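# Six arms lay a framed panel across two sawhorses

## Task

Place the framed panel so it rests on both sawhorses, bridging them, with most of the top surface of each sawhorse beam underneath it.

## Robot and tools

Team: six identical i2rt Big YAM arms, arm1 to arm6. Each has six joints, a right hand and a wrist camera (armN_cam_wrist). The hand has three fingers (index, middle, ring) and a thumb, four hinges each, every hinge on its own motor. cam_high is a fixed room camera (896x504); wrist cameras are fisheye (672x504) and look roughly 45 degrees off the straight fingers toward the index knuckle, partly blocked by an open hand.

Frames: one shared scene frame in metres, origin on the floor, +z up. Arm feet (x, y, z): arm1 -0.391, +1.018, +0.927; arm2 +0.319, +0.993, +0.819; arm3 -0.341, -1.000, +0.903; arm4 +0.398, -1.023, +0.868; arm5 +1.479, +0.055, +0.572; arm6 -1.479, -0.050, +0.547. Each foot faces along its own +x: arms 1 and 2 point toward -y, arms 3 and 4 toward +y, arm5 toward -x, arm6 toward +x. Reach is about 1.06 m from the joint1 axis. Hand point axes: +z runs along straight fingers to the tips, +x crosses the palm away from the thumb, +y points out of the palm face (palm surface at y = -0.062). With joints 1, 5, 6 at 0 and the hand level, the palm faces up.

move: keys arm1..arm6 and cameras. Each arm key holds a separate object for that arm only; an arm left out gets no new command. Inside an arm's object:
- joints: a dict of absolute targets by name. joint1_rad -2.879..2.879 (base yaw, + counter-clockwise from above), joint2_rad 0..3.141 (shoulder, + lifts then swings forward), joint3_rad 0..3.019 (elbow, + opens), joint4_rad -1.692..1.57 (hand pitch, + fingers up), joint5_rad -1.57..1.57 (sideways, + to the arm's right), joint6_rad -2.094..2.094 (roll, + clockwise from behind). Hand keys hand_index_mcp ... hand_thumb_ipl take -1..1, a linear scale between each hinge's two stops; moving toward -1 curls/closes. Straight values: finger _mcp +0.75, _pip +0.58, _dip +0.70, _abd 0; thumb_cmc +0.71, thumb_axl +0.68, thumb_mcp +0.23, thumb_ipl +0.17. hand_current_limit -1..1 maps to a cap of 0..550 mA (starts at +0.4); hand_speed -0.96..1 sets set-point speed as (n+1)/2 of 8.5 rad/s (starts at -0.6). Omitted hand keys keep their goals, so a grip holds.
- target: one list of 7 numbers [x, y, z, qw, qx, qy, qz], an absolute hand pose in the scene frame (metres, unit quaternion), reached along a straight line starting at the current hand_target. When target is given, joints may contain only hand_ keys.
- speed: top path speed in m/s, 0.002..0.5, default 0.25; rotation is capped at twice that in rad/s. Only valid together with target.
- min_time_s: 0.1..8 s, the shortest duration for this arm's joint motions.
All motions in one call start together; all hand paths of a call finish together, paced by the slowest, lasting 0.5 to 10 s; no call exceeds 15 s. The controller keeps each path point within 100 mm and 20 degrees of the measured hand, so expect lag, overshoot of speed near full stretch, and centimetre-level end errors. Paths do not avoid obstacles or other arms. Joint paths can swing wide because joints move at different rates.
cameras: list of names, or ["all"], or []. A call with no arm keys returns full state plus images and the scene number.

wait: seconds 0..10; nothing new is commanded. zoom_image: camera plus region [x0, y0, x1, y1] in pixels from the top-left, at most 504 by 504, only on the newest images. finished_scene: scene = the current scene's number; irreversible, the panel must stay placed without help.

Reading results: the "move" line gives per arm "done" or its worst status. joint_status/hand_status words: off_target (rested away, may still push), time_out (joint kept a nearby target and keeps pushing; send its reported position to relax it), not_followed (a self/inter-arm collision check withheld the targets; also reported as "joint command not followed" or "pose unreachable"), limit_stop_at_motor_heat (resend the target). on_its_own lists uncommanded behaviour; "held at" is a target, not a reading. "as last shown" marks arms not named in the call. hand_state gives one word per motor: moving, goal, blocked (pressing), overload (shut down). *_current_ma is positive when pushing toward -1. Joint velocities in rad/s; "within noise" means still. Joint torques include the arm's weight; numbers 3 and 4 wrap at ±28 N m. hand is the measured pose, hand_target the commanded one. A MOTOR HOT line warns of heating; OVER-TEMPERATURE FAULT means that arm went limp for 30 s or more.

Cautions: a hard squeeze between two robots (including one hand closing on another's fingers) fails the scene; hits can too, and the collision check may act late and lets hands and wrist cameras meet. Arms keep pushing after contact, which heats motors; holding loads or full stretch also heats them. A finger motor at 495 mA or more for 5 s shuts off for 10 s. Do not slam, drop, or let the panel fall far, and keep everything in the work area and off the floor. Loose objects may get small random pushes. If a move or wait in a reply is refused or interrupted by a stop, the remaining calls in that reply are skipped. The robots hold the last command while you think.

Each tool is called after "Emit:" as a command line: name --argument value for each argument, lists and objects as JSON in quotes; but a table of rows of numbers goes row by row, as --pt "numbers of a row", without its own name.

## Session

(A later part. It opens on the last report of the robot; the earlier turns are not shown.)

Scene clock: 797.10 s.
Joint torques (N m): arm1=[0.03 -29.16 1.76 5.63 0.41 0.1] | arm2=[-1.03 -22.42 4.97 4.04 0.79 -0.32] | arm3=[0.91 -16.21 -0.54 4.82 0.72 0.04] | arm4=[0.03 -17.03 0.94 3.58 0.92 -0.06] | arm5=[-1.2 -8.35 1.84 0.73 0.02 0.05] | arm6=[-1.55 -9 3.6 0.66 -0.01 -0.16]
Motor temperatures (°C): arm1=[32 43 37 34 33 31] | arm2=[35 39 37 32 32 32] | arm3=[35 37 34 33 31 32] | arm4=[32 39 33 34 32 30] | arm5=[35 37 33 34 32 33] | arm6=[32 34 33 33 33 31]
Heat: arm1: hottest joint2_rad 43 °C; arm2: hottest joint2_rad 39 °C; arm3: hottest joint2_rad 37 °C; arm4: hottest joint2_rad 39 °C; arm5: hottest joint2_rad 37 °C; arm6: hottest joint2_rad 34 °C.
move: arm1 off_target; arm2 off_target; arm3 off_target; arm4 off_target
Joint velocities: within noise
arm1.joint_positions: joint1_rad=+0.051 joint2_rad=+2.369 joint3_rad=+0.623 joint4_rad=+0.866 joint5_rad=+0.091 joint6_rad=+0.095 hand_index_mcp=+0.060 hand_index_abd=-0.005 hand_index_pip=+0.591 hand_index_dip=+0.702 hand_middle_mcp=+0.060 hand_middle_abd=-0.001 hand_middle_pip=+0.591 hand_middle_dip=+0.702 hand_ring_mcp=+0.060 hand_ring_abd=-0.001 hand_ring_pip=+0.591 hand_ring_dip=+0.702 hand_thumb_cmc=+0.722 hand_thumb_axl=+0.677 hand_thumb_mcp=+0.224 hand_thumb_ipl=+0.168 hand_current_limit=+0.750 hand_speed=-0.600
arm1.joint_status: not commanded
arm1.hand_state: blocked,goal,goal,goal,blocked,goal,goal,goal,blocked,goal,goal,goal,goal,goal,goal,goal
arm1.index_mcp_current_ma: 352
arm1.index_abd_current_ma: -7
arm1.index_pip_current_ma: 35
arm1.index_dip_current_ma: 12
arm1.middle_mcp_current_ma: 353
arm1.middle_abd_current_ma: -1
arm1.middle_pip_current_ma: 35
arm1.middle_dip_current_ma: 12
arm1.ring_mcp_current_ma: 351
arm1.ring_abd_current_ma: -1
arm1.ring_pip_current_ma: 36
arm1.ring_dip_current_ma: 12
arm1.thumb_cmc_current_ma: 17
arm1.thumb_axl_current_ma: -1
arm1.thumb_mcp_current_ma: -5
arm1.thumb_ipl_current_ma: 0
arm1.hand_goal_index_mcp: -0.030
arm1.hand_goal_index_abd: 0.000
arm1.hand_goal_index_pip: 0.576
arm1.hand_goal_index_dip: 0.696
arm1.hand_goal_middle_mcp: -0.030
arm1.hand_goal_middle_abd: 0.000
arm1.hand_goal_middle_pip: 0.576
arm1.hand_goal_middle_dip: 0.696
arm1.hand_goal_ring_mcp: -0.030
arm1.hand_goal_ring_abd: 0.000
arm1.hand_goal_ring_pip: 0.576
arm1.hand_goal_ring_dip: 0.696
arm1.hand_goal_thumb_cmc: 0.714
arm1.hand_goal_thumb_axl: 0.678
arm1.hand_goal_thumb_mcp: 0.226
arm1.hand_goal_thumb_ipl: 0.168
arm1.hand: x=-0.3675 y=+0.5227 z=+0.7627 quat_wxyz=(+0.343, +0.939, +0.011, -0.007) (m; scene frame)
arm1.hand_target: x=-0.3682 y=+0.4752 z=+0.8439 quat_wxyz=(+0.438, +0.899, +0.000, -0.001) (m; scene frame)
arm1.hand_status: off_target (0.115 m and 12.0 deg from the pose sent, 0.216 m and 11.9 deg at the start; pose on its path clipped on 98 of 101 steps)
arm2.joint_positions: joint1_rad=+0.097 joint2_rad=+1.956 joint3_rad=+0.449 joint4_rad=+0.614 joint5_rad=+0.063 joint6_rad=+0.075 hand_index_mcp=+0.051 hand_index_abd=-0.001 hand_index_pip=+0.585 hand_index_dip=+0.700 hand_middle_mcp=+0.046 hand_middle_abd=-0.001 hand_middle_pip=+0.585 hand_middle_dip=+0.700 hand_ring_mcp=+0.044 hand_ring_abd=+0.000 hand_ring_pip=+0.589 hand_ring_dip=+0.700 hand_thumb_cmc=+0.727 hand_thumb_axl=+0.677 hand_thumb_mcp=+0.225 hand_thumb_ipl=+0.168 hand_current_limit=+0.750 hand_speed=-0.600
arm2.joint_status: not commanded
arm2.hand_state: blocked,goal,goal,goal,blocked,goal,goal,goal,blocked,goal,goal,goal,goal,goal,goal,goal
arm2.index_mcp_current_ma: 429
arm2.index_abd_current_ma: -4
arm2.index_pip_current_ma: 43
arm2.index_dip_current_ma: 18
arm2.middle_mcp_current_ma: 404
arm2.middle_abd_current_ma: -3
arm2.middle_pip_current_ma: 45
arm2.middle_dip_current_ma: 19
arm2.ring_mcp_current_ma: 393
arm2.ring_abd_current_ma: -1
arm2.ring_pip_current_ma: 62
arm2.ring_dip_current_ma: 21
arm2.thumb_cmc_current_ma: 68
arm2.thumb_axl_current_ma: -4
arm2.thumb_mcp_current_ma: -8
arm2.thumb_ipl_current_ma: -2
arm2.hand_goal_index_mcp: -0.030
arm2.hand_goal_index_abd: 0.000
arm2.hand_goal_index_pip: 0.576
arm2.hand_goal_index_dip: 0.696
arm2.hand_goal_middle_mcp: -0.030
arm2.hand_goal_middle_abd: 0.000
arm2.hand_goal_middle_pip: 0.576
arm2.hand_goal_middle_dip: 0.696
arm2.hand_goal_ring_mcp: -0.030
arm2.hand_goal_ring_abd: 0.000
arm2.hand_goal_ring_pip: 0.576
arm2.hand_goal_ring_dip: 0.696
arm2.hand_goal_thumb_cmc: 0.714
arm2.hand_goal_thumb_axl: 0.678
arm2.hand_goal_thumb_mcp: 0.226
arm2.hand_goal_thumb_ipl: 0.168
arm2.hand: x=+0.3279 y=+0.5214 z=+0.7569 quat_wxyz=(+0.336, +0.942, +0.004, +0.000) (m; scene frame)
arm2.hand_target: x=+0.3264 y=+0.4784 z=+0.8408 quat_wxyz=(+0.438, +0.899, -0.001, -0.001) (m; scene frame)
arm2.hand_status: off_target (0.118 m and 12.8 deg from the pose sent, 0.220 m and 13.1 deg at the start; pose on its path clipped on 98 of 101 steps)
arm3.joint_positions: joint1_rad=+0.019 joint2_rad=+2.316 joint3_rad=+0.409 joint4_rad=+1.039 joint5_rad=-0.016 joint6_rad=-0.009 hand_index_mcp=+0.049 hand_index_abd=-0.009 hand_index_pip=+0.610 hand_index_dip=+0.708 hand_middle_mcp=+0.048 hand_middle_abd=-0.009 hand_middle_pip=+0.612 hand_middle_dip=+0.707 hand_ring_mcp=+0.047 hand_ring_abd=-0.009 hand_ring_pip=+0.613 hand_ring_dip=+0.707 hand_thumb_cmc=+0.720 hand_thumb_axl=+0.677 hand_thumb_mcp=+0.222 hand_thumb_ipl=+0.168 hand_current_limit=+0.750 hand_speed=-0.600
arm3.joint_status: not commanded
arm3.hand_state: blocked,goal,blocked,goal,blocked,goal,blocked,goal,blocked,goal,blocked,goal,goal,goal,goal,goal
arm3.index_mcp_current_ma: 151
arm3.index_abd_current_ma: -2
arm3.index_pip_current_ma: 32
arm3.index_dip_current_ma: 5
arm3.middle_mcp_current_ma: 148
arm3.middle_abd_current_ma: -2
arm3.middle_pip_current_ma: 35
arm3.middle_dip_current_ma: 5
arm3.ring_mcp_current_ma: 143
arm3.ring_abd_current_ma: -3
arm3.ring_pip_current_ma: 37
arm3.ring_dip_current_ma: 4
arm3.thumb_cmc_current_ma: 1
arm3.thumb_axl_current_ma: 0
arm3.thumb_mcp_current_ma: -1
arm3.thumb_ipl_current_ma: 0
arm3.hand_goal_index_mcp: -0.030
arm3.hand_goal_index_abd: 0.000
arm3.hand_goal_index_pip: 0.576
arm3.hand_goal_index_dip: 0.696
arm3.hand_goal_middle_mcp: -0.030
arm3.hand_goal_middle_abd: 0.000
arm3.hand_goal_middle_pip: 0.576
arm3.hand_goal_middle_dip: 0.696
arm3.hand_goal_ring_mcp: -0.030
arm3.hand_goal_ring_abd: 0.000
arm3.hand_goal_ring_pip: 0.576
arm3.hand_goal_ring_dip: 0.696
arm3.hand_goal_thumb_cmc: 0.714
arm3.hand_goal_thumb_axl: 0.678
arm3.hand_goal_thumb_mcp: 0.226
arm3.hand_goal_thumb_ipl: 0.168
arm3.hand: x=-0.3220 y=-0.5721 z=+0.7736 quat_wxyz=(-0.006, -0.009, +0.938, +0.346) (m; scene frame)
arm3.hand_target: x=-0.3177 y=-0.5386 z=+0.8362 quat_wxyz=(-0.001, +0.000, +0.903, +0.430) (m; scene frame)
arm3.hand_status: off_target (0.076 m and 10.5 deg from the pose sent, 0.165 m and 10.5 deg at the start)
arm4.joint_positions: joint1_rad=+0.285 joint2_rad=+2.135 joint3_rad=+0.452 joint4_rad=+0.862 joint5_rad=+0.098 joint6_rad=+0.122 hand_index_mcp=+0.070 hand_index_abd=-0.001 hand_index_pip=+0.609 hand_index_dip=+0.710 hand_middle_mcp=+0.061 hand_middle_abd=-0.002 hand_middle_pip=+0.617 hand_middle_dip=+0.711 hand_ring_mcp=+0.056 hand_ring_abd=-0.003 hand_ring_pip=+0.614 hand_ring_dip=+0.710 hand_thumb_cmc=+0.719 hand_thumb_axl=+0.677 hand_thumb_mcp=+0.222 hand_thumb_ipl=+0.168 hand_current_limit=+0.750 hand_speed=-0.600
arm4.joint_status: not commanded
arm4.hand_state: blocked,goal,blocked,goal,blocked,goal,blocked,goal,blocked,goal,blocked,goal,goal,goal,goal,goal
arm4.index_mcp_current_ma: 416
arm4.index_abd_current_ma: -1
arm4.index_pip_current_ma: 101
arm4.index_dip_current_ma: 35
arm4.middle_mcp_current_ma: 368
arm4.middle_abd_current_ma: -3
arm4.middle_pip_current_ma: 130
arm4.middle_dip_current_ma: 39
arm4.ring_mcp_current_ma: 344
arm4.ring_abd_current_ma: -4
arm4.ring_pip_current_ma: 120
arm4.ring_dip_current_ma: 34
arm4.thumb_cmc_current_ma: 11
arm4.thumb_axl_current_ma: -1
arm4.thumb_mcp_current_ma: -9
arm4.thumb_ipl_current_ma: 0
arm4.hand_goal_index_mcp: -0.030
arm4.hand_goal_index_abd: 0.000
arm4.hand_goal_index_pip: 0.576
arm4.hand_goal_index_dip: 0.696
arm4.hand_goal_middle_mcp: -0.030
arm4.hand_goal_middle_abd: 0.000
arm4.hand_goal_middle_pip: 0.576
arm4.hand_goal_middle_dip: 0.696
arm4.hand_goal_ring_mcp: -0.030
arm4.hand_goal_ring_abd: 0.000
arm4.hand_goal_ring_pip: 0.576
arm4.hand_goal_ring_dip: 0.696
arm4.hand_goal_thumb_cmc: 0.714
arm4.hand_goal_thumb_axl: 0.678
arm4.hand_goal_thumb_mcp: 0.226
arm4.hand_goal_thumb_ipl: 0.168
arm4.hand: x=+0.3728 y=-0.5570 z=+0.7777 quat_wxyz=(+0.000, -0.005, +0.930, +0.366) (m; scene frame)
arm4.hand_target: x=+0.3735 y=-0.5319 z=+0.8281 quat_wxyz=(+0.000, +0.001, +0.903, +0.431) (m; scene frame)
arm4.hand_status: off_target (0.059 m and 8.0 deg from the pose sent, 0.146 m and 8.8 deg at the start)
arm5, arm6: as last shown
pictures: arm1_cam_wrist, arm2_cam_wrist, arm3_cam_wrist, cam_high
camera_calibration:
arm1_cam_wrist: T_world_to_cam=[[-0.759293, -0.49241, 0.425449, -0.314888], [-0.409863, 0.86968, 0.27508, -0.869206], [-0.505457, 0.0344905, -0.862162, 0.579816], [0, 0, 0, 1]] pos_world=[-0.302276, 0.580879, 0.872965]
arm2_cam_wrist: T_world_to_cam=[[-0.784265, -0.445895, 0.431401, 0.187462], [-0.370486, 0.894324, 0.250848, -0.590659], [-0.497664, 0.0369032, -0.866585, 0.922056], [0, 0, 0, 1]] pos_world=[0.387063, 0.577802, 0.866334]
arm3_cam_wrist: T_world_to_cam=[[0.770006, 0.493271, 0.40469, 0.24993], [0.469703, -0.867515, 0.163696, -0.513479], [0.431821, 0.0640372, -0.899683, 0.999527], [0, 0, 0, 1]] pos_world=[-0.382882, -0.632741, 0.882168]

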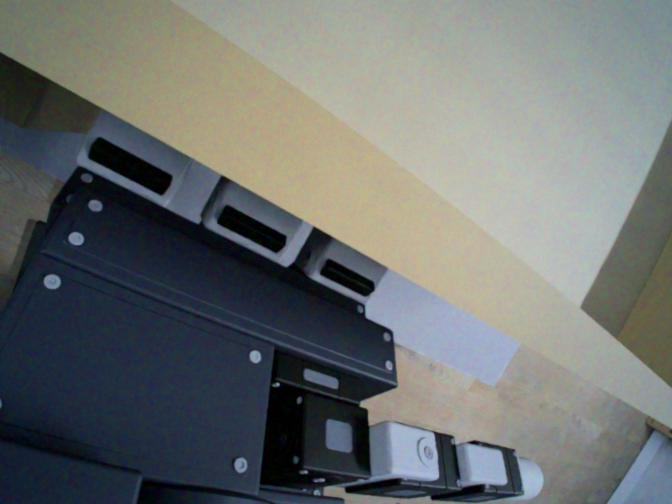

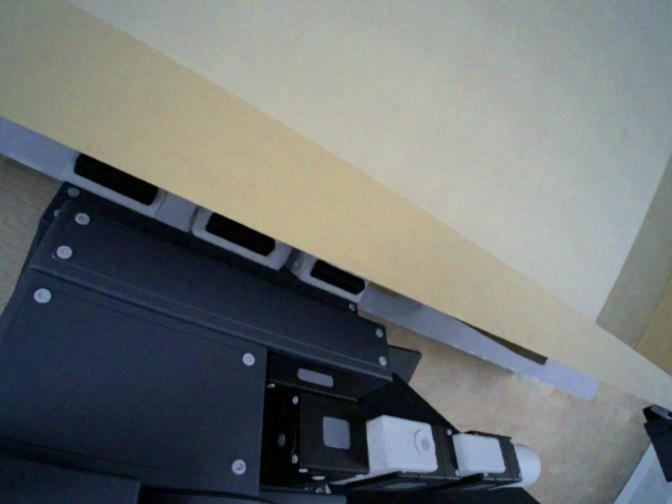

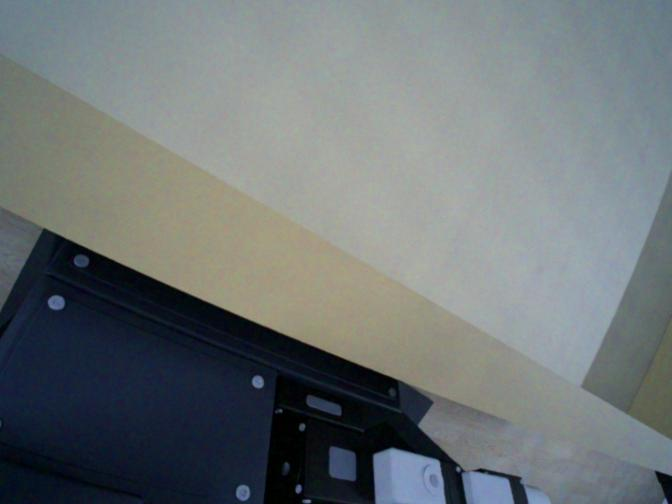

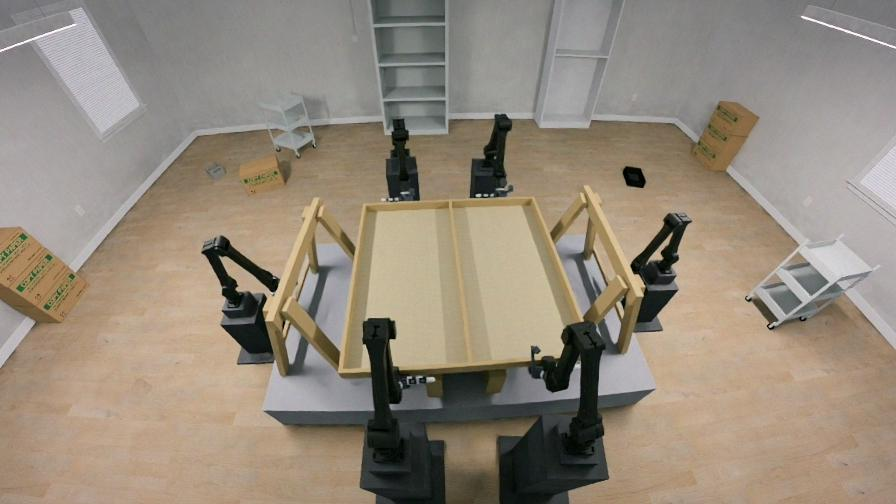

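Emit:
move --arm1 '{"target": [-0.367, 0.47, 0.97, 0.4384, 0.8988, 0, 0], "speed": 0.09}' --arm2 '{"target": [0.327, 0.472, 0.975, 0.4384, 0.8988, 0, 0], "speed": 0.09}' --arm3 '{"target": [-0.3175, -0.535, 0.945, 0, 0, 0.9026, 0.4305], "speed": 0.09}' --arm4 '{"target": [0.373, -0.53, 0.935, 0, 0, 0.9026, 0.4305], "speed": 0.09}' --cameras '["arm1_cam_wrist", "arm2_cam_wrist", "arm3_cam_wrist", "cam_high"]'

Scene clock: 807.00 s.
Joint torques (N m): arm1=[0.32 -27.16 4.63 5.22 0.3 0.12] | arm2=[-0.79 -18.37 11.02 3.29 0.67 -0.27] | arm3=[0.32 -14.04 3.82 4.41 0.71 -0.01] | arm4=[0.09 -15.27 5.44 3.41 0.94 -0.12] | arm5=[-1.2 -8.35 1.85 0.73 0.02 0.05] | arm6=[-1.49 -9 3.59 0.62 0 -0.16]
Motor temperatures (°C): arm1=[32 43 37 34 33 31] | arm2=[35 40 37 32 32 32] | arm3=[35 37 34 33 31 32] | arm4=[32 39 33 34 32 30] | arm5=[35 37 33 34 32 33] | arm6=[31 34 33 33 33 31]
Heat: arm1: hottest joint2_rad 43 °C; arm2: hottest joint2_rad 40 °C; arm3: hottest joint2_rad 37 °C; arm4: hottest joint2_rad 39 °C; arm5: hottest joint2_rad 37 °C; arm6: hottest joint2_rad 34 °C.
move: arm1 off_target; arm2 off_target; arm3 off_target; arm4 off_target
Joint velocities: within noise
arm1.joint_positions: joint1_rad=+0.046 joint2_rad=+1.973 joint3_rad=+0.511 joint4_rad=+0.574 joint5_rad=+0.092 joint6_rad=+0.090 hand_index_mcp=+0.060 hand_index_abd=-0.005 hand_index_pip=+0.585 hand_index_dip=+0.699 hand_middle_mcp=+0.060 hand_middle_abd=-0.001 hand_middle_pip=+0.585 hand_middle_dip=+0.699 hand_ring_mcp=+0.060 hand_ring_abd=-0.002 hand_ring_pip=+0.585 hand_ring_dip=+0.700 hand_thumb_cmc=+0.722 hand_thumb_axl=+0.677 hand_thumb_mcp=+0.224 hand_thumb_ipl=+0.168 hand_current_limit=+0.750 hand_speed=-0.600
arm1.joint_status: not commanded
arm1.hand_state: blocked,goal,goal,goal,blocked,goal,goal,goal,blocked,goal,goal,goal,goal,goal,goal,goal
arm1.index_mcp_current_ma: 352
arm1.index_abd_current_ma: -7
arm1.index_pip_current_ma: 18
arm1.index_dip_current_ma: 5
arm1.middle_mcp_current_ma: 353
arm1.middle_abd_current_ma: -1
arm1.middle_pip_current_ma: 18
arm1.middle_dip_current_ma: 6
arm1.ring_mcp_current_ma: 349
arm1.ring_abd_current_ma: -2
arm1.ring_pip_current_ma: 19
arm1.ring_dip_current_ma: 7
arm1.thumb_cmc_current_ma: 17
arm1.thumb_axl_current_ma: -1
arm1.thumb_mcp_current_ma: -5
arm1.thumb_ipl_current_ma: 0
arm1.hand_goal_index_mcp: -0.030
arm1.hand_goal_index_abd: 0.000
arm1.hand_goal_index_pip: 0.576
arm1.hand_goal_index_dip: 0.696
arm1.hand_goal_middle_mcp: -0.030
arm1.hand_goal_middle_abd: 0.000
arm1.hand_goal_middle_pip: 0.576
arm1.hand_goal_middle_dip: 0.696
arm1.hand_goal_ring_mcp: -0.030
arm1.hand_goal_ring_abd: 0.000
arm1.hand_goal_ring_pip: 0.576
arm1.hand_goal_ring_dip: 0.696
arm1.hand_goal_thumb_cmc: 0.714
arm1.hand_goal_thumb_axl: 0.678
arm1.hand_goal_thumb_mcp: 0.226
arm1.hand_goal_thumb_ipl: 0.168
arm1.hand: x=-0.3687 y=+0.5239 z=+0.8637 quat_wxyz=(+0.339, +0.941, +0.011, -0.010) (m; scene frame)
arm1.hand_target: x=-0.3683 y=+0.4837 z=+0.9491 quat_wxyz=(+0.438, +0.899, +0.000, -0.001) (m; scene frame)
arm1.hand_status: off_target (0.119 m and 12.5 deg from the pose sent, 0.214 m and 12.0 deg at the start; pose on its path clipped on 90 of 92 steps)
arm2.joint_positions: joint1_rad=+0.097 joint2_rad=+1.506 joint3_rad=+0.415 joint4_rad=+0.204 joint5_rad=+0.067 joint6_rad=+0.073 hand_index_mcp=+0.051 hand_index_abd=-0.001 hand_index_pip=+0.585 hand_index_dip=+0.700 hand_middle_mcp=+0.047 hand_middle_abd=-0.001 hand_middle_pip=+0.587 hand_middle_dip=+0.701 hand_ring_mcp=+0.045 hand_ring_abd=-0.001 hand_ring_pip=+0.589 hand_ring_dip=+0.701 hand_thumb_cmc=+0.727 hand_thumb_axl=+0.677 hand_thumb_mcp=+0.225 hand_thumb_ipl=+0.168 hand_current_limit=+0.750 hand_speed=-0.600
arm2.joint_status: not commanded
arm2.hand_state: blocked,goal,goal,goal,blocked,goal,goal,goal,blocked,goal,goal,goal,goal,goal,goal,goal
arm2.index_mcp_current_ma: 429
arm2.index_abd_current_ma: -6
arm2.index_pip_current_ma: 45
arm2.index_dip_current_ma: 18
arm2.middle_mcp_current_ma: 411
arm2.middle_abd_current_ma: -6
arm2.middle_pip_current_ma: 55
arm2.middle_dip_current_ma: 25
arm2.ring_mcp_current_ma: 401
arm2.ring_abd_current_ma: -6
arm2.ring_pip_current_ma: 65
arm2.ring_dip_current_ma: 23
arm2.thumb_cmc_current_ma: 68
arm2.thumb_axl_current_ma: -4
arm2.thumb_mcp_current_ma: -8
arm2.thumb_ipl_current_ma: -2
arm2.hand_goal_index_mcp: -0.030
arm2.hand_goal_index_abd: 0.000
arm2.hand_goal_index_pip: 0.576
arm2.hand_goal_index_dip: 0.696
arm2.hand_goal_middle_mcp: -0.030
arm2.hand_goal_middle_abd: 0.000
arm2.hand_goal_middle_pip: 0.576
arm2.hand_goal_middle_dip: 0.696
arm2.hand_goal_ring_mcp: -0.030
arm2.hand_goal_ring_abd: 0.000
arm2.hand_goal_ring_pip: 0.576
arm2.hand_goal_ring_dip: 0.696
arm2.hand_goal_thumb_cmc: 0.714
arm2.hand_goal_thumb_axl: 0.678
arm2.hand_goal_thumb_mcp: 0.226
arm2.hand_goal_thumb_ipl: 0.168
arm2.hand: x=+0.3263 y=+0.5309 z=+0.8577 quat_wxyz=(+0.339, +0.941, +0.004, -0.002) (m; scene frame)
arm2.hand_target: x=+0.3260 y=+0.4925 z=+0.9455 quat_wxyz=(+0.438, +0.899, -0.001, -0.001) (m; scene frame)
arm2.hand_status: off_target (0.131 m and 12.4 deg from the pose sent, 0.224 m and 12.8 deg at the start; pose on its path clipped on 90 of 92 steps)
arm3.joint_positions: joint1_rad=+0.019 joint2_rad=+1.777 joint3_rad=+0.319 joint4_rad=+0.592 joint5_rad=-0.016 joint6_rad=-0.003 hand_index_mcp=+0.048 hand_index_abd=-0.009 hand_index_pip=+0.609 hand_index_dip=+0.708 hand_middle_mcp=+0.046 hand_middle_abd=-0.009 hand_middle_pip=+0.612 hand_middle_dip=+0.708 hand_ring_mcp=+0.044 hand_ring_abd=-0.011 hand_ring_pip=+0.613 hand_ring_dip=+0.707 hand_thumb_cmc=+0.720 hand_thumb_axl=+0.677 hand_thumb_mcp=+0.222 hand_thumb_ipl=+0.168 hand_current_limit=+0.750 hand_speed=-0.600
arm3.joint_status: not commanded
arm3.hand_state: blocked,goal,blocked,goal,blocked,goal,blocked,goal,blocked,goal,blocked,goal,goal,goal,goal,goal
arm3.index_mcp_current_ma: 148
arm3.index_abd_current_ma: -3
arm3.index_pip_current_ma: 31
arm3.index_dip_current_ma: 5
arm3.middle_mcp_current_ma: 141
arm3.middle_abd_current_ma: -3
arm3.middle_pip_current_ma: 35
arm3.middle_dip_current_ma: 5
arm3.ring_mcp_current_ma: 134
arm3.ring_abd_current_ma: -4
arm3.ring_pip_current_ma: 37
arm3.ring_dip_current_ma: 4
arm3.thumb_cmc_current_ma: 1
arm3.thumb_axl_current_ma: 0
arm3.thumb_mcp_current_ma: -1
arm3.thumb_ipl_current_ma: 0
arm3.hand_goal_index_mcp: -0.030
arm3.hand_goal_index_abd: 0.000
arm3.hand_goal_index_pip: 0.576
arm3.hand_goal_index_dip: 0.696
arm3.hand_goal_middle_mcp: -0.030
arm3.hand_goal_middle_abd: 0.000
arm3.hand_goal_middle_pip: 0.576
arm3.hand_goal_middle_dip: 0.696
arm3.hand_goal_ring_mcp: -0.030
arm3.hand_goal_ring_abd: 0.000
arm3.hand_goal_ring_pip: 0.576
arm3.hand_goal_ring_dip: 0.696
arm3.hand_goal_thumb_cmc: 0.714
arm3.hand_goal_thumb_axl: 0.678
arm3.hand_goal_thumb_mcp: 0.226
arm3.hand_goal_thumb_ipl: 0.168
arm3.hand: x=-0.3215 y=-0.5660 z=+0.8798 quat_wxyz=(-0.007, -0.006, +0.938, +0.348) (m; scene frame)
arm3.hand_target: x=-0.3176 y=-0.5377 z=+0.9421 quat_wxyz=(+0.000, +0.000, +0.903, +0.430) (m; scene frame)
arm3.hand_status: off_target (0.072 m and 10.3 deg from the pose sent, 0.175 m and 10.5 deg at the start)
arm4.joint_positions: joint1_rad=+0.280 joint2_rad=+1.671 joint3_rad=+0.406 joint4_rad=+0.434 joint5_rad=+0.094 joint6_rad=+0.125 hand_index_mcp=+0.064 hand_index_abd=-0.002 hand_index_pip=+0.608 hand_index_dip=+0.709 hand_middle_mcp=+0.053 hand_middle_abd=-0.003 hand_middle_pip=+0.616 hand_middle_dip=+0.711 hand_ring_mcp=+0.048 hand_ring_abd=-0.004 hand_ring_pip=+0.611 hand_ring_dip=+0.710 hand_thumb_cmc=+0.719 hand_thumb_axl=+0.677 hand_thumb_mcp=+0.222 hand_thumb_ipl=+0.168 hand_current_limit=+0.750 hand_speed=-0.600
arm4.joint_status: not commanded
arm4.hand_state: blocked,goal,blocked,goal,blocked,goal,blocked,goal,blocked,goal,blocked,goal,goal,goal,goal,goal
arm4.index_mcp_current_ma: 386
arm4.index_abd_current_ma: -3
arm4.index_pip_current_ma: 96
arm4.index_dip_current_ma: 34
arm4.middle_mcp_current_ma: 331
arm4.middle_abd_current_ma: -4
arm4.middle_pip_current_ma: 127
arm4.middle_dip_current_ma: 39
arm4.ring_mcp_current_ma: 309
arm4.ring_abd_current_ma: -7
arm4.ring_pip_current_ma: 109
arm4.ring_dip_current_ma: 34
arm4.thumb_cmc_current_ma: 11
arm4.thumb_axl_current_ma: -1
arm4.thumb_mcp_current_ma: -9
arm4.thumb_ipl_current_ma: 0
arm4.hand_goal_index_mcp: -0.030
arm4.hand_goal_index_abd: 0.000
arm4.hand_goal_index_pip: 0.576
arm4.hand_goal_index_dip: 0.696
arm4.hand_goal_middle_mcp: -0.030
arm4.hand_goal_middle_abd: 0.000
arm4.hand_goal_middle_pip: 0.576
arm4.hand_goal_middle_dip: 0.696
arm4.hand_goal_ring_mcp: -0.030
arm4.hand_goal_ring_abd: 0.000
arm4.hand_goal_ring_pip: 0.576
arm4.hand_goal_ring_dip: 0.696
arm4.hand_goal_thumb_cmc: 0.714
arm4.hand_goal_thumb_axl: 0.678
arm4.hand_goal_thumb_mcp: 0.226
arm4.hand_goal_thumb_ipl: 0.168
arm4.hand: x=+0.3730 y=-0.5541 z=+0.8772 quat_wxyz=(+0.000, -0.002, +0.932, +0.362) (m; scene frame)
arm4.hand_target: x=+0.3735 y=-0.5318 z=+0.9331 quat_wxyz=(+0.001, +0.001, +0.903, +0.430) (m; scene frame)
arm4.hand_status: off_target (0.063 m and 8.5 deg from the pose sent, 0.160 m and 8.1 deg at the start)
arm5, arm6: as last shown
pictures: arm1_cam_wrist, arm2_cam_wrist, arm3_cam_wrist, cam_high
camera_calibration:
arm1_cam_wrist: T_world_to_cam=[[-0.758509, -0.493982, 0.425025, -0.356742], [-0.406306, 0.868414, 0.284204, -0.904398], [-0.509489, 0.0428809, -0.859408, 0.657893], [0, 0, 0, 1]] pos_world=[-0.302866, 0.580957, 0.974056]
arm2_cam_wrist: T_world_to_cam=[[-0.783434, -0.441756, 0.43713, 0.139621], [-0.368256, 0.896572, 0.246061, -0.622876], [-0.500617, 0.031797, -0.865084, 1.01066], [0, 0, 0, 1]] pos_world=[0.385959, 0.587995, 0.966538]
arm3_cam_wrist: T_world_to_cam=[[0.773872, 0.488368, 0.403261, 0.203249], [0.466073, -0.87025, 0.159502, -0.524828], [0.428834, 0.0645152, -0.901077, 1.09505], [0, 0, 0, 1]] pos_world=[-0.382274, -0.626639, 0.988473]

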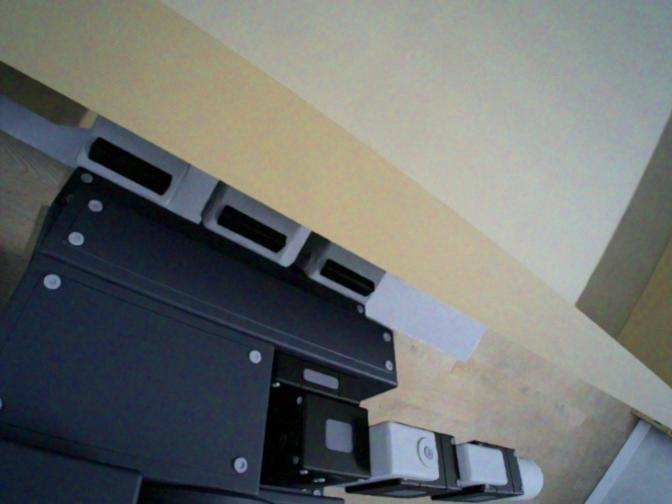

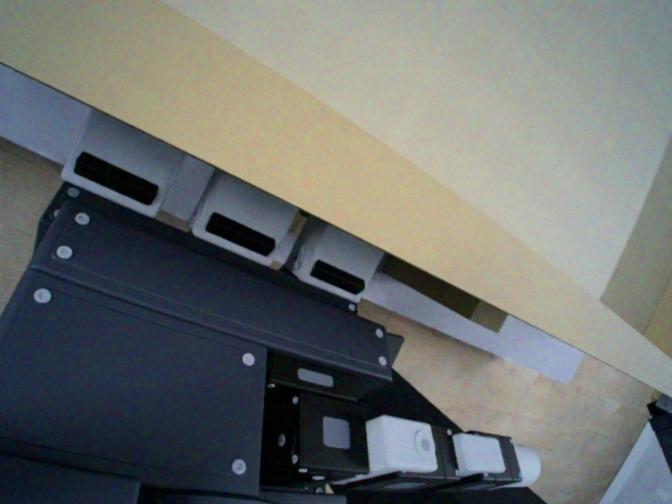

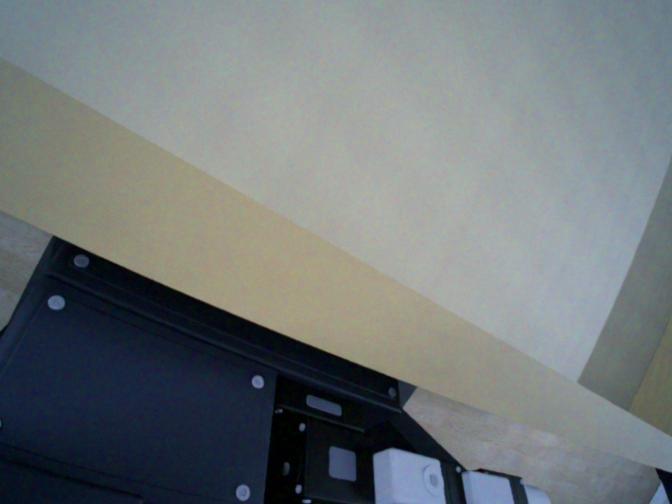

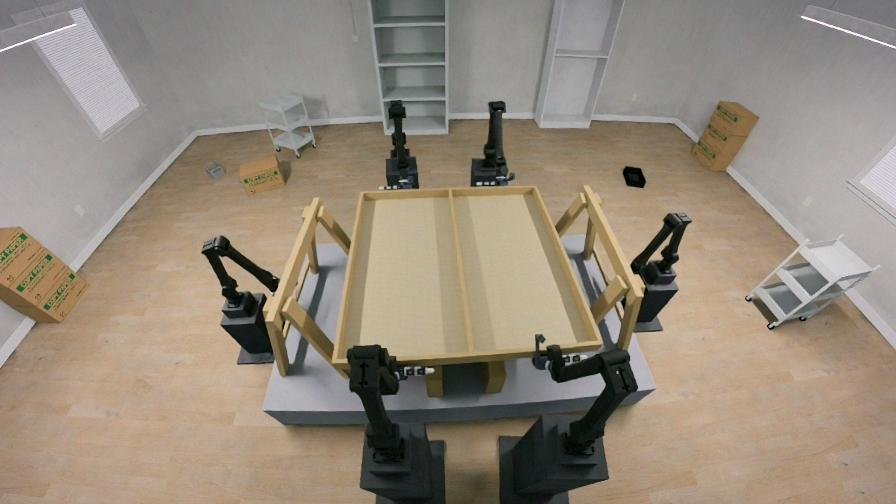

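Emit:
move --arm1 '{"target": [-0.367, 0.47, 1.075, 0.4384, 0.8988, 0, 0], "speed": 0.09}' --arm2 '{"target": [0.327, 0.452, 1.085, 0.4384, 0.8988, 0, 0], "speed": 0.09}' --arm3 '{"target": [-0.3175, -0.54, 1.035, 0, 0, 0.9026, 0.4305], "speed": 0.09}' --arm4 '{"target": [0.373, -0.535, 1.03, 0, 0, 0.9026, 0.4305], "speed": 0.09}' --cameras '["arm1_cam_wrist", "arm2_cam_wrist", "arm4_cam_wrist", "cam_high"]'

Scene clock: 817.07 s.
Joint torques (N m): arm1=[0.5 -26.93 5.72 5.18 -0.03 0.27] | arm2=[-0.62 -14.27 14.43 3.12 0.29 -0.1] | arm3=[1.14 -10.7 9.92 3.77 0.76 -0.21] | arm4=[0.15 -13.63 12.79 3.29 1.49 -0.27] | arm5=[-1.2 -8.35 1.84 0.75 0.02 0.05] | arm6=[-1.55 -9.05 3.6 0.65 -0.01 -0.16]
Motor temperatures (°C): arm1=[32 43 37 34 33 31] | arm2=[35 40 39 32 32 32] | arm3=[35 38 34 33 31 32] | arm4=[32 40 34 34 32 30] | arm5=[35 37 33 34 32 33] | arm6=[31 34 33 33 33 31]
Heat: arm1: hottest joint2_rad 43 °C; arm2: hottest joint2_rad 40 °C; arm3: hottest joint2_rad 38 °C; arm4: hottest joint2_rad 40 °C; arm5: hottest joint2_rad 37 °C; arm6: hottest joint2_rad 34 °C.
move: arm1 off_target; arm2 off_target; arm3 off_target; arm4 off_target
Joint velocities: within noise
arm1.joint_positions: joint1_rad=+0.044 joint2_rad=+1.739 joint3_rad=+0.502 joint4_rad=+0.348 joint5_rad=+0.097 joint6_rad=+0.075 hand_index_mcp=+0.054 hand_index_abd=-0.002 hand_index_pip=+0.584 hand_index_dip=+0.699 hand_middle_mcp=+0.059 hand_middle_abd=-0.001 hand_middle_pip=+0.583 hand_middle_dip=+0.699 hand_ring_mcp=+0.059 hand_ring_abd=-0.002 hand_ring_pip=+0.584 hand_ring_dip=+0.699 hand_thumb_cmc=+0.722 hand_thumb_axl=+0.677 hand_thumb_mcp=+0.224 hand_thumb_ipl=+0.168 hand_current_limit=+0.750 hand_speed=-0.600
arm1.joint_status: not commanded
arm1.hand_state: blocked,goal,goal,goal,blocked,goal,goal,goal,blocked,goal,goal,goal,goal,goal,goal,goal
arm1.index_mcp_current_ma: 324
arm1.index_abd_current_ma: -3
arm1.index_pip_current_ma: 17
arm1.index_dip_current_ma: 5
arm1.middle_mcp_current_ma: 348
arm1.middle_abd_current_ma: -1
arm1.middle_pip_current_ma: 15
arm1.middle_dip_current_ma: 5
arm1.ring_mcp_current_ma: 348
arm1.ring_abd_current_ma: -2
arm1.ring_pip_current_ma: 16
arm1.ring_dip_current_ma: 6
arm1.thumb_cmc_current_ma: 17
arm1.thumb_axl_current_ma: -1
arm1.thumb_mcp_current_ma: -5
arm1.thumb_ipl_current_ma: 0
arm1.hand_goal_index_mcp: -0.030
arm1.hand_goal_index_abd: 0.000
arm1.hand_goal_index_pip: 0.576
arm1.hand_goal_index_dip: 0.696
arm1.hand_goal_middle_mcp: -0.030
arm1.hand_goal_middle_abd: 0.000
arm1.hand_goal_middle_pip: 0.576
arm1.hand_goal_middle_dip: 0.696
arm1.hand_goal_ring_mcp: -0.030
arm1.hand_goal_ring_abd: 0.000
arm1.hand_goal_ring_pip: 0.576
arm1.hand_goal_ring_dip: 0.696
arm1.hand_goal_thumb_cmc: 0.714
arm1.hand_goal_thumb_axl: 0.678
arm1.hand_goal_thumb_mcp: 0.226
arm1.hand_goal_thumb_ipl: 0.168
arm1.hand: x=-0.3680 y=+0.5209 z=+0.9228 quat_wxyz=(+0.339, +0.941, +0.016, -0.015) (m; scene frame)
arm1.hand_target: x=-0.3683 y=+0.4921 z=+1.0120 quat_wxyz=(+0.438, +0.899, +0.001, +0.000) (m; scene frame)
arm1.hand_status: off_target (0.160 m and 12.7 deg from the pose sent, 0.218 m and 12.5 deg at the start; pose on its path clipped on 79 of 81 steps)
arm2.joint_positions: joint1_rad=+0.097 joint2_rad=+1.297 joint3_rad=+0.415 joint4_rad=+0.005 joint5_rad=+0.075 joint6_rad=+0.059 hand_index_mcp=+0.047 hand_index_abd=-0.001 hand_index_pip=+0.586 hand_index_dip=+0.700 hand_middle_mcp=+0.047 hand_middle_abd=-0.001 hand_middle_pip=+0.585 hand_middle_dip=+0.701 hand_ring_mcp=+0.045 hand_ring_abd=-0.001 hand_ring_pip=+0.584 hand_ring_dip=+0.702 hand_thumb_cmc=+0.727 hand_thumb_axl=+0.677 hand_thumb_mcp=+0.225 hand_thumb_ipl=+0.168 hand_current_limit=+0.750 hand_speed=-0.600
arm2.joint_status: not commanded
arm2.hand_state: blocked,goal,goal,goal,blocked,goal,goal,goal,blocked,goal,goal,goal,goal,goal,goal,goal
arm2.index_mcp_current_ma: 408
arm2.index_abd_current_ma: -6
arm2.index_pip_current_ma: 49
arm2.index_dip_current_ma: 18
arm2.middle_mcp_current_ma: 411
arm2.middle_abd_current_ma: -6
arm2.middle_pip_current_ma: 42
arm2.middle_dip_current_ma: 26
arm2.ring_mcp_current_ma: 401
arm2.ring_abd_current_ma: -6
arm2.ring_pip_current_ma: 40
arm2.ring_dip_current_ma: 30
arm2.thumb_cmc_current_ma: 68
arm2.thumb_axl_current_ma: -4
arm2.thumb_mcp_current_ma: -8
arm2.thumb_ipl_current_ma: -2
arm2.hand_goal_index_mcp: -0.030
arm2.hand_goal_index_abd: 0.000
arm2.hand_goal_index_pip: 0.576
arm2.hand_goal_index_dip: 0.696
arm2.hand_goal_middle_mcp: -0.030
arm2.hand_goal_middle_abd: 0.000
arm2.hand_goal_middle_pip: 0.576
arm2.hand_goal_middle_dip: 0.696
arm2.hand_goal_ring_mcp: -0.030
arm2.hand_goal_ring_abd: 0.000
arm2.hand_goal_ring_pip: 0.576
arm2.hand_goal_ring_dip: 0.696
arm2.hand_goal_thumb_cmc: 0.714
arm2.hand_goal_thumb_axl: 0.678
arm2.hand_goal_thumb_mcp: 0.226
arm2.hand_goal_thumb_ipl: 0.168
arm2.hand: x=+0.3249 y=+0.5434 z=+0.9049 quat_wxyz=(+0.344, +0.939, +0.009, -0.007) (m; scene frame)
arm2.hand_target: x=+0.3251 y=+0.5063 z=+0.9940 quat_wxyz=(+0.438, +0.899, +0.000, +0.000) (m; scene frame)
arm2.hand_status: off_target (0.202 m and 11.8 deg from the pose sent, 0.241 m and 12.4 deg at the start; pose on its path clipped on 80 of 81 steps)
arm3.joint_positions: joint1_rad=+0.019 joint2_rad=+1.323 joint3_rad=+0.311 joint4_rad=+0.135 joint5_rad=-0.015 joint6_rad=+0.017 hand_index_mcp=+0.050 hand_index_abd=-0.008 hand_index_pip=+0.609 hand_index_dip=+0.708 hand_middle_mcp=+0.046 hand_middle_abd=-0.009 hand_middle_pip=+0.612 hand_middle_dip=+0.709 hand_ring_mcp=+0.042 hand_ring_abd=-0.011 hand_ring_pip=+0.613 hand_ring_dip=+0.707 hand_thumb_cmc=+0.720 hand_thumb_axl=+0.677 hand_thumb_mcp=+0.222 hand_thumb_ipl=+0.168 hand_current_limit=+0.750 hand_speed=-0.600
arm3.joint_status: not commanded
arm3.hand_state: blocked,goal,blocked,goal,blocked,goal,blocked,goal,blocked,goal,blocked,goal,goal,goal,goal,goal
arm3.index_mcp_current_ma: 153
arm3.index_abd_current_ma: -2
arm3.index_pip_current_ma: 31
arm3.index_dip_current_ma: 5
arm3.middle_mcp_current_ma: 142
arm3.middle_abd_current_ma: -3
arm3.middle_pip_current_ma: 34
arm3.middle_dip_current_ma: 6
arm3.ring_mcp_current_ma: 129
arm3.ring_abd_current_ma: -4
arm3.ring_pip_current_ma: 38
arm3.ring_dip_current_ma: 5
arm3.thumb_cmc_current_ma: 1
arm3.thumb_axl_current_ma: 0
arm3.thumb_mcp_current_ma: -1
arm3.thumb_ipl_current_ma: 0
arm3.hand_goal_index_mcp: -0.030
arm3.hand_goal_index_abd: 0.000
arm3.hand_goal_index_pip: 0.576
arm3.hand_goal_index_dip: 0.696
arm3.hand_goal_middle_mcp: -0.030
arm3.hand_goal_middle_abd: 0.000
arm3.hand_goal_middle_pip: 0.576
arm3.hand_goal_middle_dip: 0.696
arm3.hand_goal_ring_mcp: -0.030
arm3.hand_goal_ring_abd: 0.000
arm3.hand_goal_ring_pip: 0.576
arm3.hand_goal_ring_dip: 0.696
arm3.hand_goal_thumb_cmc: 0.714
arm3.hand_goal_thumb_axl: 0.678
arm3.hand_goal_thumb_mcp: 0.226
arm3.hand_goal_thumb_ipl: 0.168
arm3.hand: x=-0.3197 y=-0.5797 z=+0.9595 quat_wxyz=(-0.010, +0.004, +0.940, +0.342) (m; scene frame)
arm3.hand_target: x=-0.3176 y=-0.5449 z=+1.0342 quat_wxyz=(+0.000, +0.001, +0.903, +0.431) (m; scene frame)
arm3.hand_status: off_target (0.085 m and 11.0 deg from the pose sent, 0.157 m and 10.3 deg at the start)
arm4.joint_positions: joint1_rad=+0.280 joint2_rad=+1.306 joint3_rad=+0.406 joint4_rad=+0.008 joint5_rad=+0.084 joint6_rad=+0.140 hand_index_mcp=+0.065 hand_index_abd=-0.003 hand_index_pip=+0.582 hand_index_dip=+0.699 hand_middle_mcp=+0.046 hand_middle_abd=-0.003 hand_middle_pip=+0.592 hand_middle_dip=+0.702 hand_ring_mcp=+0.029 hand_ring_abd=-0.002 hand_ring_pip=+0.602 hand_ring_dip=+0.708 hand_thumb_cmc=+0.719 hand_thumb_axl=+0.677 hand_thumb_mcp=+0.222 hand_thumb_ipl=+0.168 hand_current_limit=+0.750 hand_speed=-0.600
arm4.joint_status: not commanded
arm4.hand_state: blocked,goal,goal,goal,blocked,goal,goal,goal,blocked,goal,blocked,goal,goal,goal,goal,goal
arm4.index_mcp_current_ma: 388
arm4.index_abd_current_ma: -5
arm4.index_pip_current_ma: 12
arm4.index_dip_current_ma: 6
arm4.middle_mcp_current_ma: 297
arm4.middle_abd_current_ma: -4
arm4.middle_pip_current_ma: 40
arm4.middle_dip_current_ma: 13
arm4.ring_mcp_current_ma: 218
arm4.ring_abd_current_ma: -3
arm4.ring_pip_current_ma: 76
arm4.ring_dip_current_ma: 30
arm4.thumb_cmc_current_ma: 11
arm4.thumb_axl_current_ma: -1
arm4.thumb_mcp_current_ma: -9
arm4.thumb_ipl_current_ma: 0
arm4.hand_goal_index_mcp: -0.030
arm4.hand_goal_index_abd: 0.000
arm4.hand_goal_index_pip: 0.576
arm4.hand_goal_index_dip: 0.696
arm4.hand_goal_middle_mcp: -0.030
arm4.hand_goal_middle_abd: 0.000
arm4.hand_goal_middle_pip: 0.576
arm4.hand_goal_middle_dip: 0.696
arm4.hand_goal_ring_mcp: -0.030
arm4.hand_goal_ring_abd: 0.000
arm4.hand_goal_ring_pip: 0.576
arm4.hand_goal_ring_dip: 0.696
arm4.hand_goal_thumb_cmc: 0.714
arm4.hand_goal_thumb_axl: 0.678
arm4.hand_goal_thumb_mcp: 0.226
arm4.hand_goal_thumb_ipl: 0.168
arm4.hand: x=+0.3755 y=-0.5785 z=+0.9415 quat_wxyz=(-0.003, +0.003, +0.943, +0.333) (m; scene frame)
arm4.hand_target: x=+0.3741 y=-0.5421 z=+1.0291 quat_wxyz=(+0.001, +0.002, +0.903, +0.430) (m; scene frame)
arm4.hand_status: off_target (0.099 m and 12.1 deg from the pose sent, 0.154 m and 8.5 deg at the start; pose on its path clipped on 7 of 81 steps)
arm5.joint_positions: joint1_rad=+0.204 joint2_rad=+1.832 joint3_rad=+0.503 joint4_rad=-0.245 joint5_rad=+0.015 joint6_rad=+0.177 hand_index_mcp=+0.755 hand_index_abd=+0.001 hand_index_pip=+0.573 hand_index_dip=+0.693 hand_middle_mcp=+0.755 hand_middle_abd=+0.001 hand_middle_pip=+0.573 hand_middle_dip=+0.694 hand_ring_mcp=+0.755 hand_ring_abd=+0.001 hand_ring_pip=+0.573 hand_ring_dip=+0.693 hand_thumb_cmc=+0.716 hand_thumb_axl=+0.677 hand_thumb_mcp=+0.224 hand_thumb_ipl=+0.168 hand_current_limit=+0.750 hand_speed=-0.600
arm5.joint_status: not commanded
arm5.hand_state: goal,goal,goal,goal,goal,goal,goal,goal,goal,goal,goal,goal,goal,goal,goal,goal
arm5.index_mcp_current_ma: 0
arm5.index_abd_current_ma: 0
arm5.index_pip_current_ma: -1
arm5.index_dip_current_ma: -1
arm5.middle_mcp_current_ma: 0
arm5.middle_abd_current_ma: 0
arm5.middle_pip_current_ma: -1
arm5.middle_dip_current_ma: -1
arm5.ring_mcp_current_ma: 0
arm5.ring_abd_current_ma: 0
arm5.ring_pip_current_ma: -2
arm5.ring_dip_current_ma: -2
arm5.thumb_cmc_current_ma: 1
arm5.thumb_axl_current_ma: 0
arm5.thumb_mcp_current_ma: -2
arm5.thumb_ipl_current_ma: 0
arm5.hand_goal_index_mcp: 0.754
arm5.hand_goal_index_abd: 0.000
arm5.hand_goal_index_pip: 0.576
arm5.hand_goal_index_dip: 0.696
arm5.hand_goal_middle_mcp: 0.754
arm5.hand_goal_middle_abd: 0.000
arm5.hand_goal_middle_pip: 0.576
arm5.hand_goal_middle_dip: 0.696
arm5.hand_goal_ring_mcp: 0.754
arm5.hand_goal_ring_abd: 0.000
arm5.hand_goal_ring_pip: 0.576
arm5.hand_goal_ring_dip: 0.696
arm5.hand_goal_thumb_cmc: 0.714
arm5.hand_goal_thumb_axl: 0.678
arm5.hand_goal_thumb_mcp: 0.226
arm5.hand_goal_thumb_ipl: 0.168
arm5.hand: x=+1.1226 y=+0.0317 z=+0.4313 quat_wxyz=(+0.003, -0.705, +0.709, -0.001) (m; scene frame)
arm5.hand_target: x=+1.1200 y=+0.0330 z=+0.4300 quat_wxyz=(+0.000, -0.707, +0.707, +0.000) (m; scene frame)
arm5.hand_status: not commanded
arm6.joint_positions: joint1_rad=+0.184 joint2_rad=+1.716 joint3_rad=+0.505 joint4_rad=-0.345 joint5_rad=+0.002 joint6_rad=+0.231 hand_index_mcp=+0.755 hand_index_abd=+0.000 hand_index_pip=+0.572 hand_index_dip=+0.693 hand_middle_mcp=+0.755 hand_middle_abd=+0.000 hand_middle_pip=+0.573 hand_middle_dip=+0.693 hand_ring_mcp=+0.755 hand_ring_abd=+0.000 hand_ring_pip=+0.573 hand_ring_dip=+0.693 hand_thumb_cmc=+0.716 hand_thumb_axl=+0.677 hand_thumb_mcp=+0.223 hand_thumb_ipl=+0.168 hand_current_limit=+0.750 hand_speed=-0.600
arm6.joint_status: not commanded
arm6.hand_state: goal,goal,goal,goal,goal,goal,goal,goal,goal,goal,goal,goal,goal,goal,goal,goal
arm6.index_mcp_current_ma: 0
arm6.index_abd_current_ma: 0
arm6.index_pip_current_ma: -1
arm6.index_dip_current_ma: -1
arm6.middle_mcp_current_ma: 0
arm6.middle_abd_current_ma: 0
arm6.middle_pip_current_ma: -1
arm6.middle_dip_current_ma: -1
arm6.ring_mcp_current_ma: 0
arm6.ring_abd_current_ma: 0
arm6.ring_pip_current_ma: -1
arm6.ring_dip_current_ma: 0
arm6.thumb_cmc_current_ma: 0
arm6.thumb_axl_current_ma: 0
arm6.thumb_mcp_current_ma: -1
arm6.thumb_ipl_current_ma: 0
arm6.hand_goal_index_mcp: 0.754
arm6.hand_goal_index_abd: 0.000
arm6.hand_goal_index_pip: 0.576
arm6.hand_goal_index_dip: 0.696
arm6.hand_goal_middle_mcp: 0.754
arm6.hand_goal_middle_abd: 0.000
arm6.hand_goal_middle_pip: 0.576
arm6.hand_goal_middle_dip: 0.696
arm6.hand_goal_ring_mcp: 0.754
arm6.hand_goal_ring_abd: 0.000
arm6.hand_goal_ring_pip: 0.576
arm6.hand_goal_ring_dip: 0.696
arm6.hand_goal_thumb_cmc: 0.714
arm6.hand_goal_thumb_axl: 0.678
arm6.hand_goal_thumb_mcp: 0.226
arm6.hand_goal_thumb_ipl: 0.168
arm6.hand: x=-1.1199 y=-0.0099 z=+0.4351 quat_wxyz=(+0.003, +0.707, +0.707, +0.001) (m; scene frame)
arm6.hand_target: x=-1.1200 y=-0.0130 z=+0.4302 quat_wxyz=(+0.000, +0.707, +0.707, +0.000) (m; scene frame)
arm6.hand_status: not commanded
pictures: arm1_cam_wrist, arm2_cam_wrist, arm4_cam_wrist, cam_high
camera_calibration:
arm1_cam_wrist: T_world_to_cam=[[-0.749065, -0.499383, 0.435337, -0.386038], [-0.408363, 0.865477, 0.290154, -0.922999], [-0.521672, 0.0395693, -0.852228, 0.699781], [0, 0, 0, 1]] pos_world=[-0.301029, 0.578363, 1.03224]
arm2_cam_wrist: T_world_to_cam=[[-0.774861, -0.441534, 0.452369, 0.106648], [-0.370034, 0.897024, 0.24171, -0.64198], [-0.512509, 0.0198999, -0.858451, 1.05473], [0, 0, 0, 1]] pos_world=[0.385639, 0.601972, 1.01236]
arm4_cam_wrist: T_world_to_cam=[[0.804805, 0.471686, 0.360279, -0.333249], [0.425608, -0.881704, 0.203609, -0.909418], [0.413698, -0.0105277, -0.910353, 0.816921], [0, 0, 0, 1]] pos_world=[0.317297, -0.636048, 1.04891]

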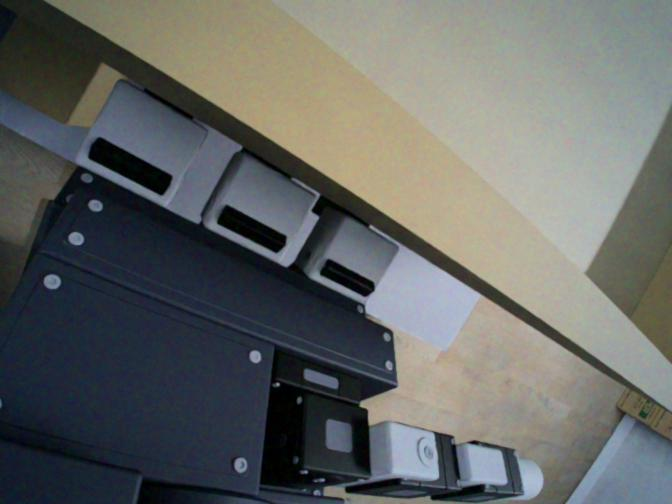

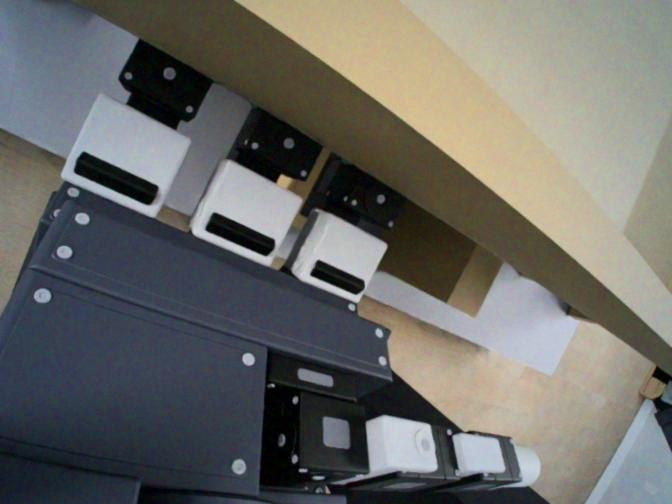

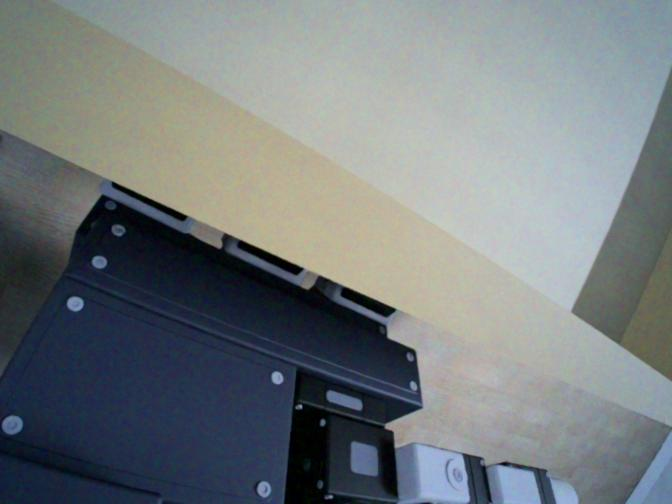

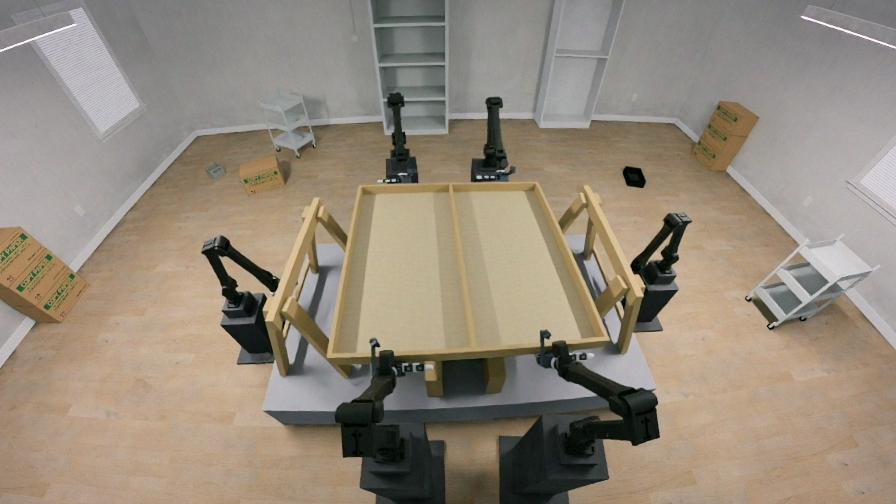

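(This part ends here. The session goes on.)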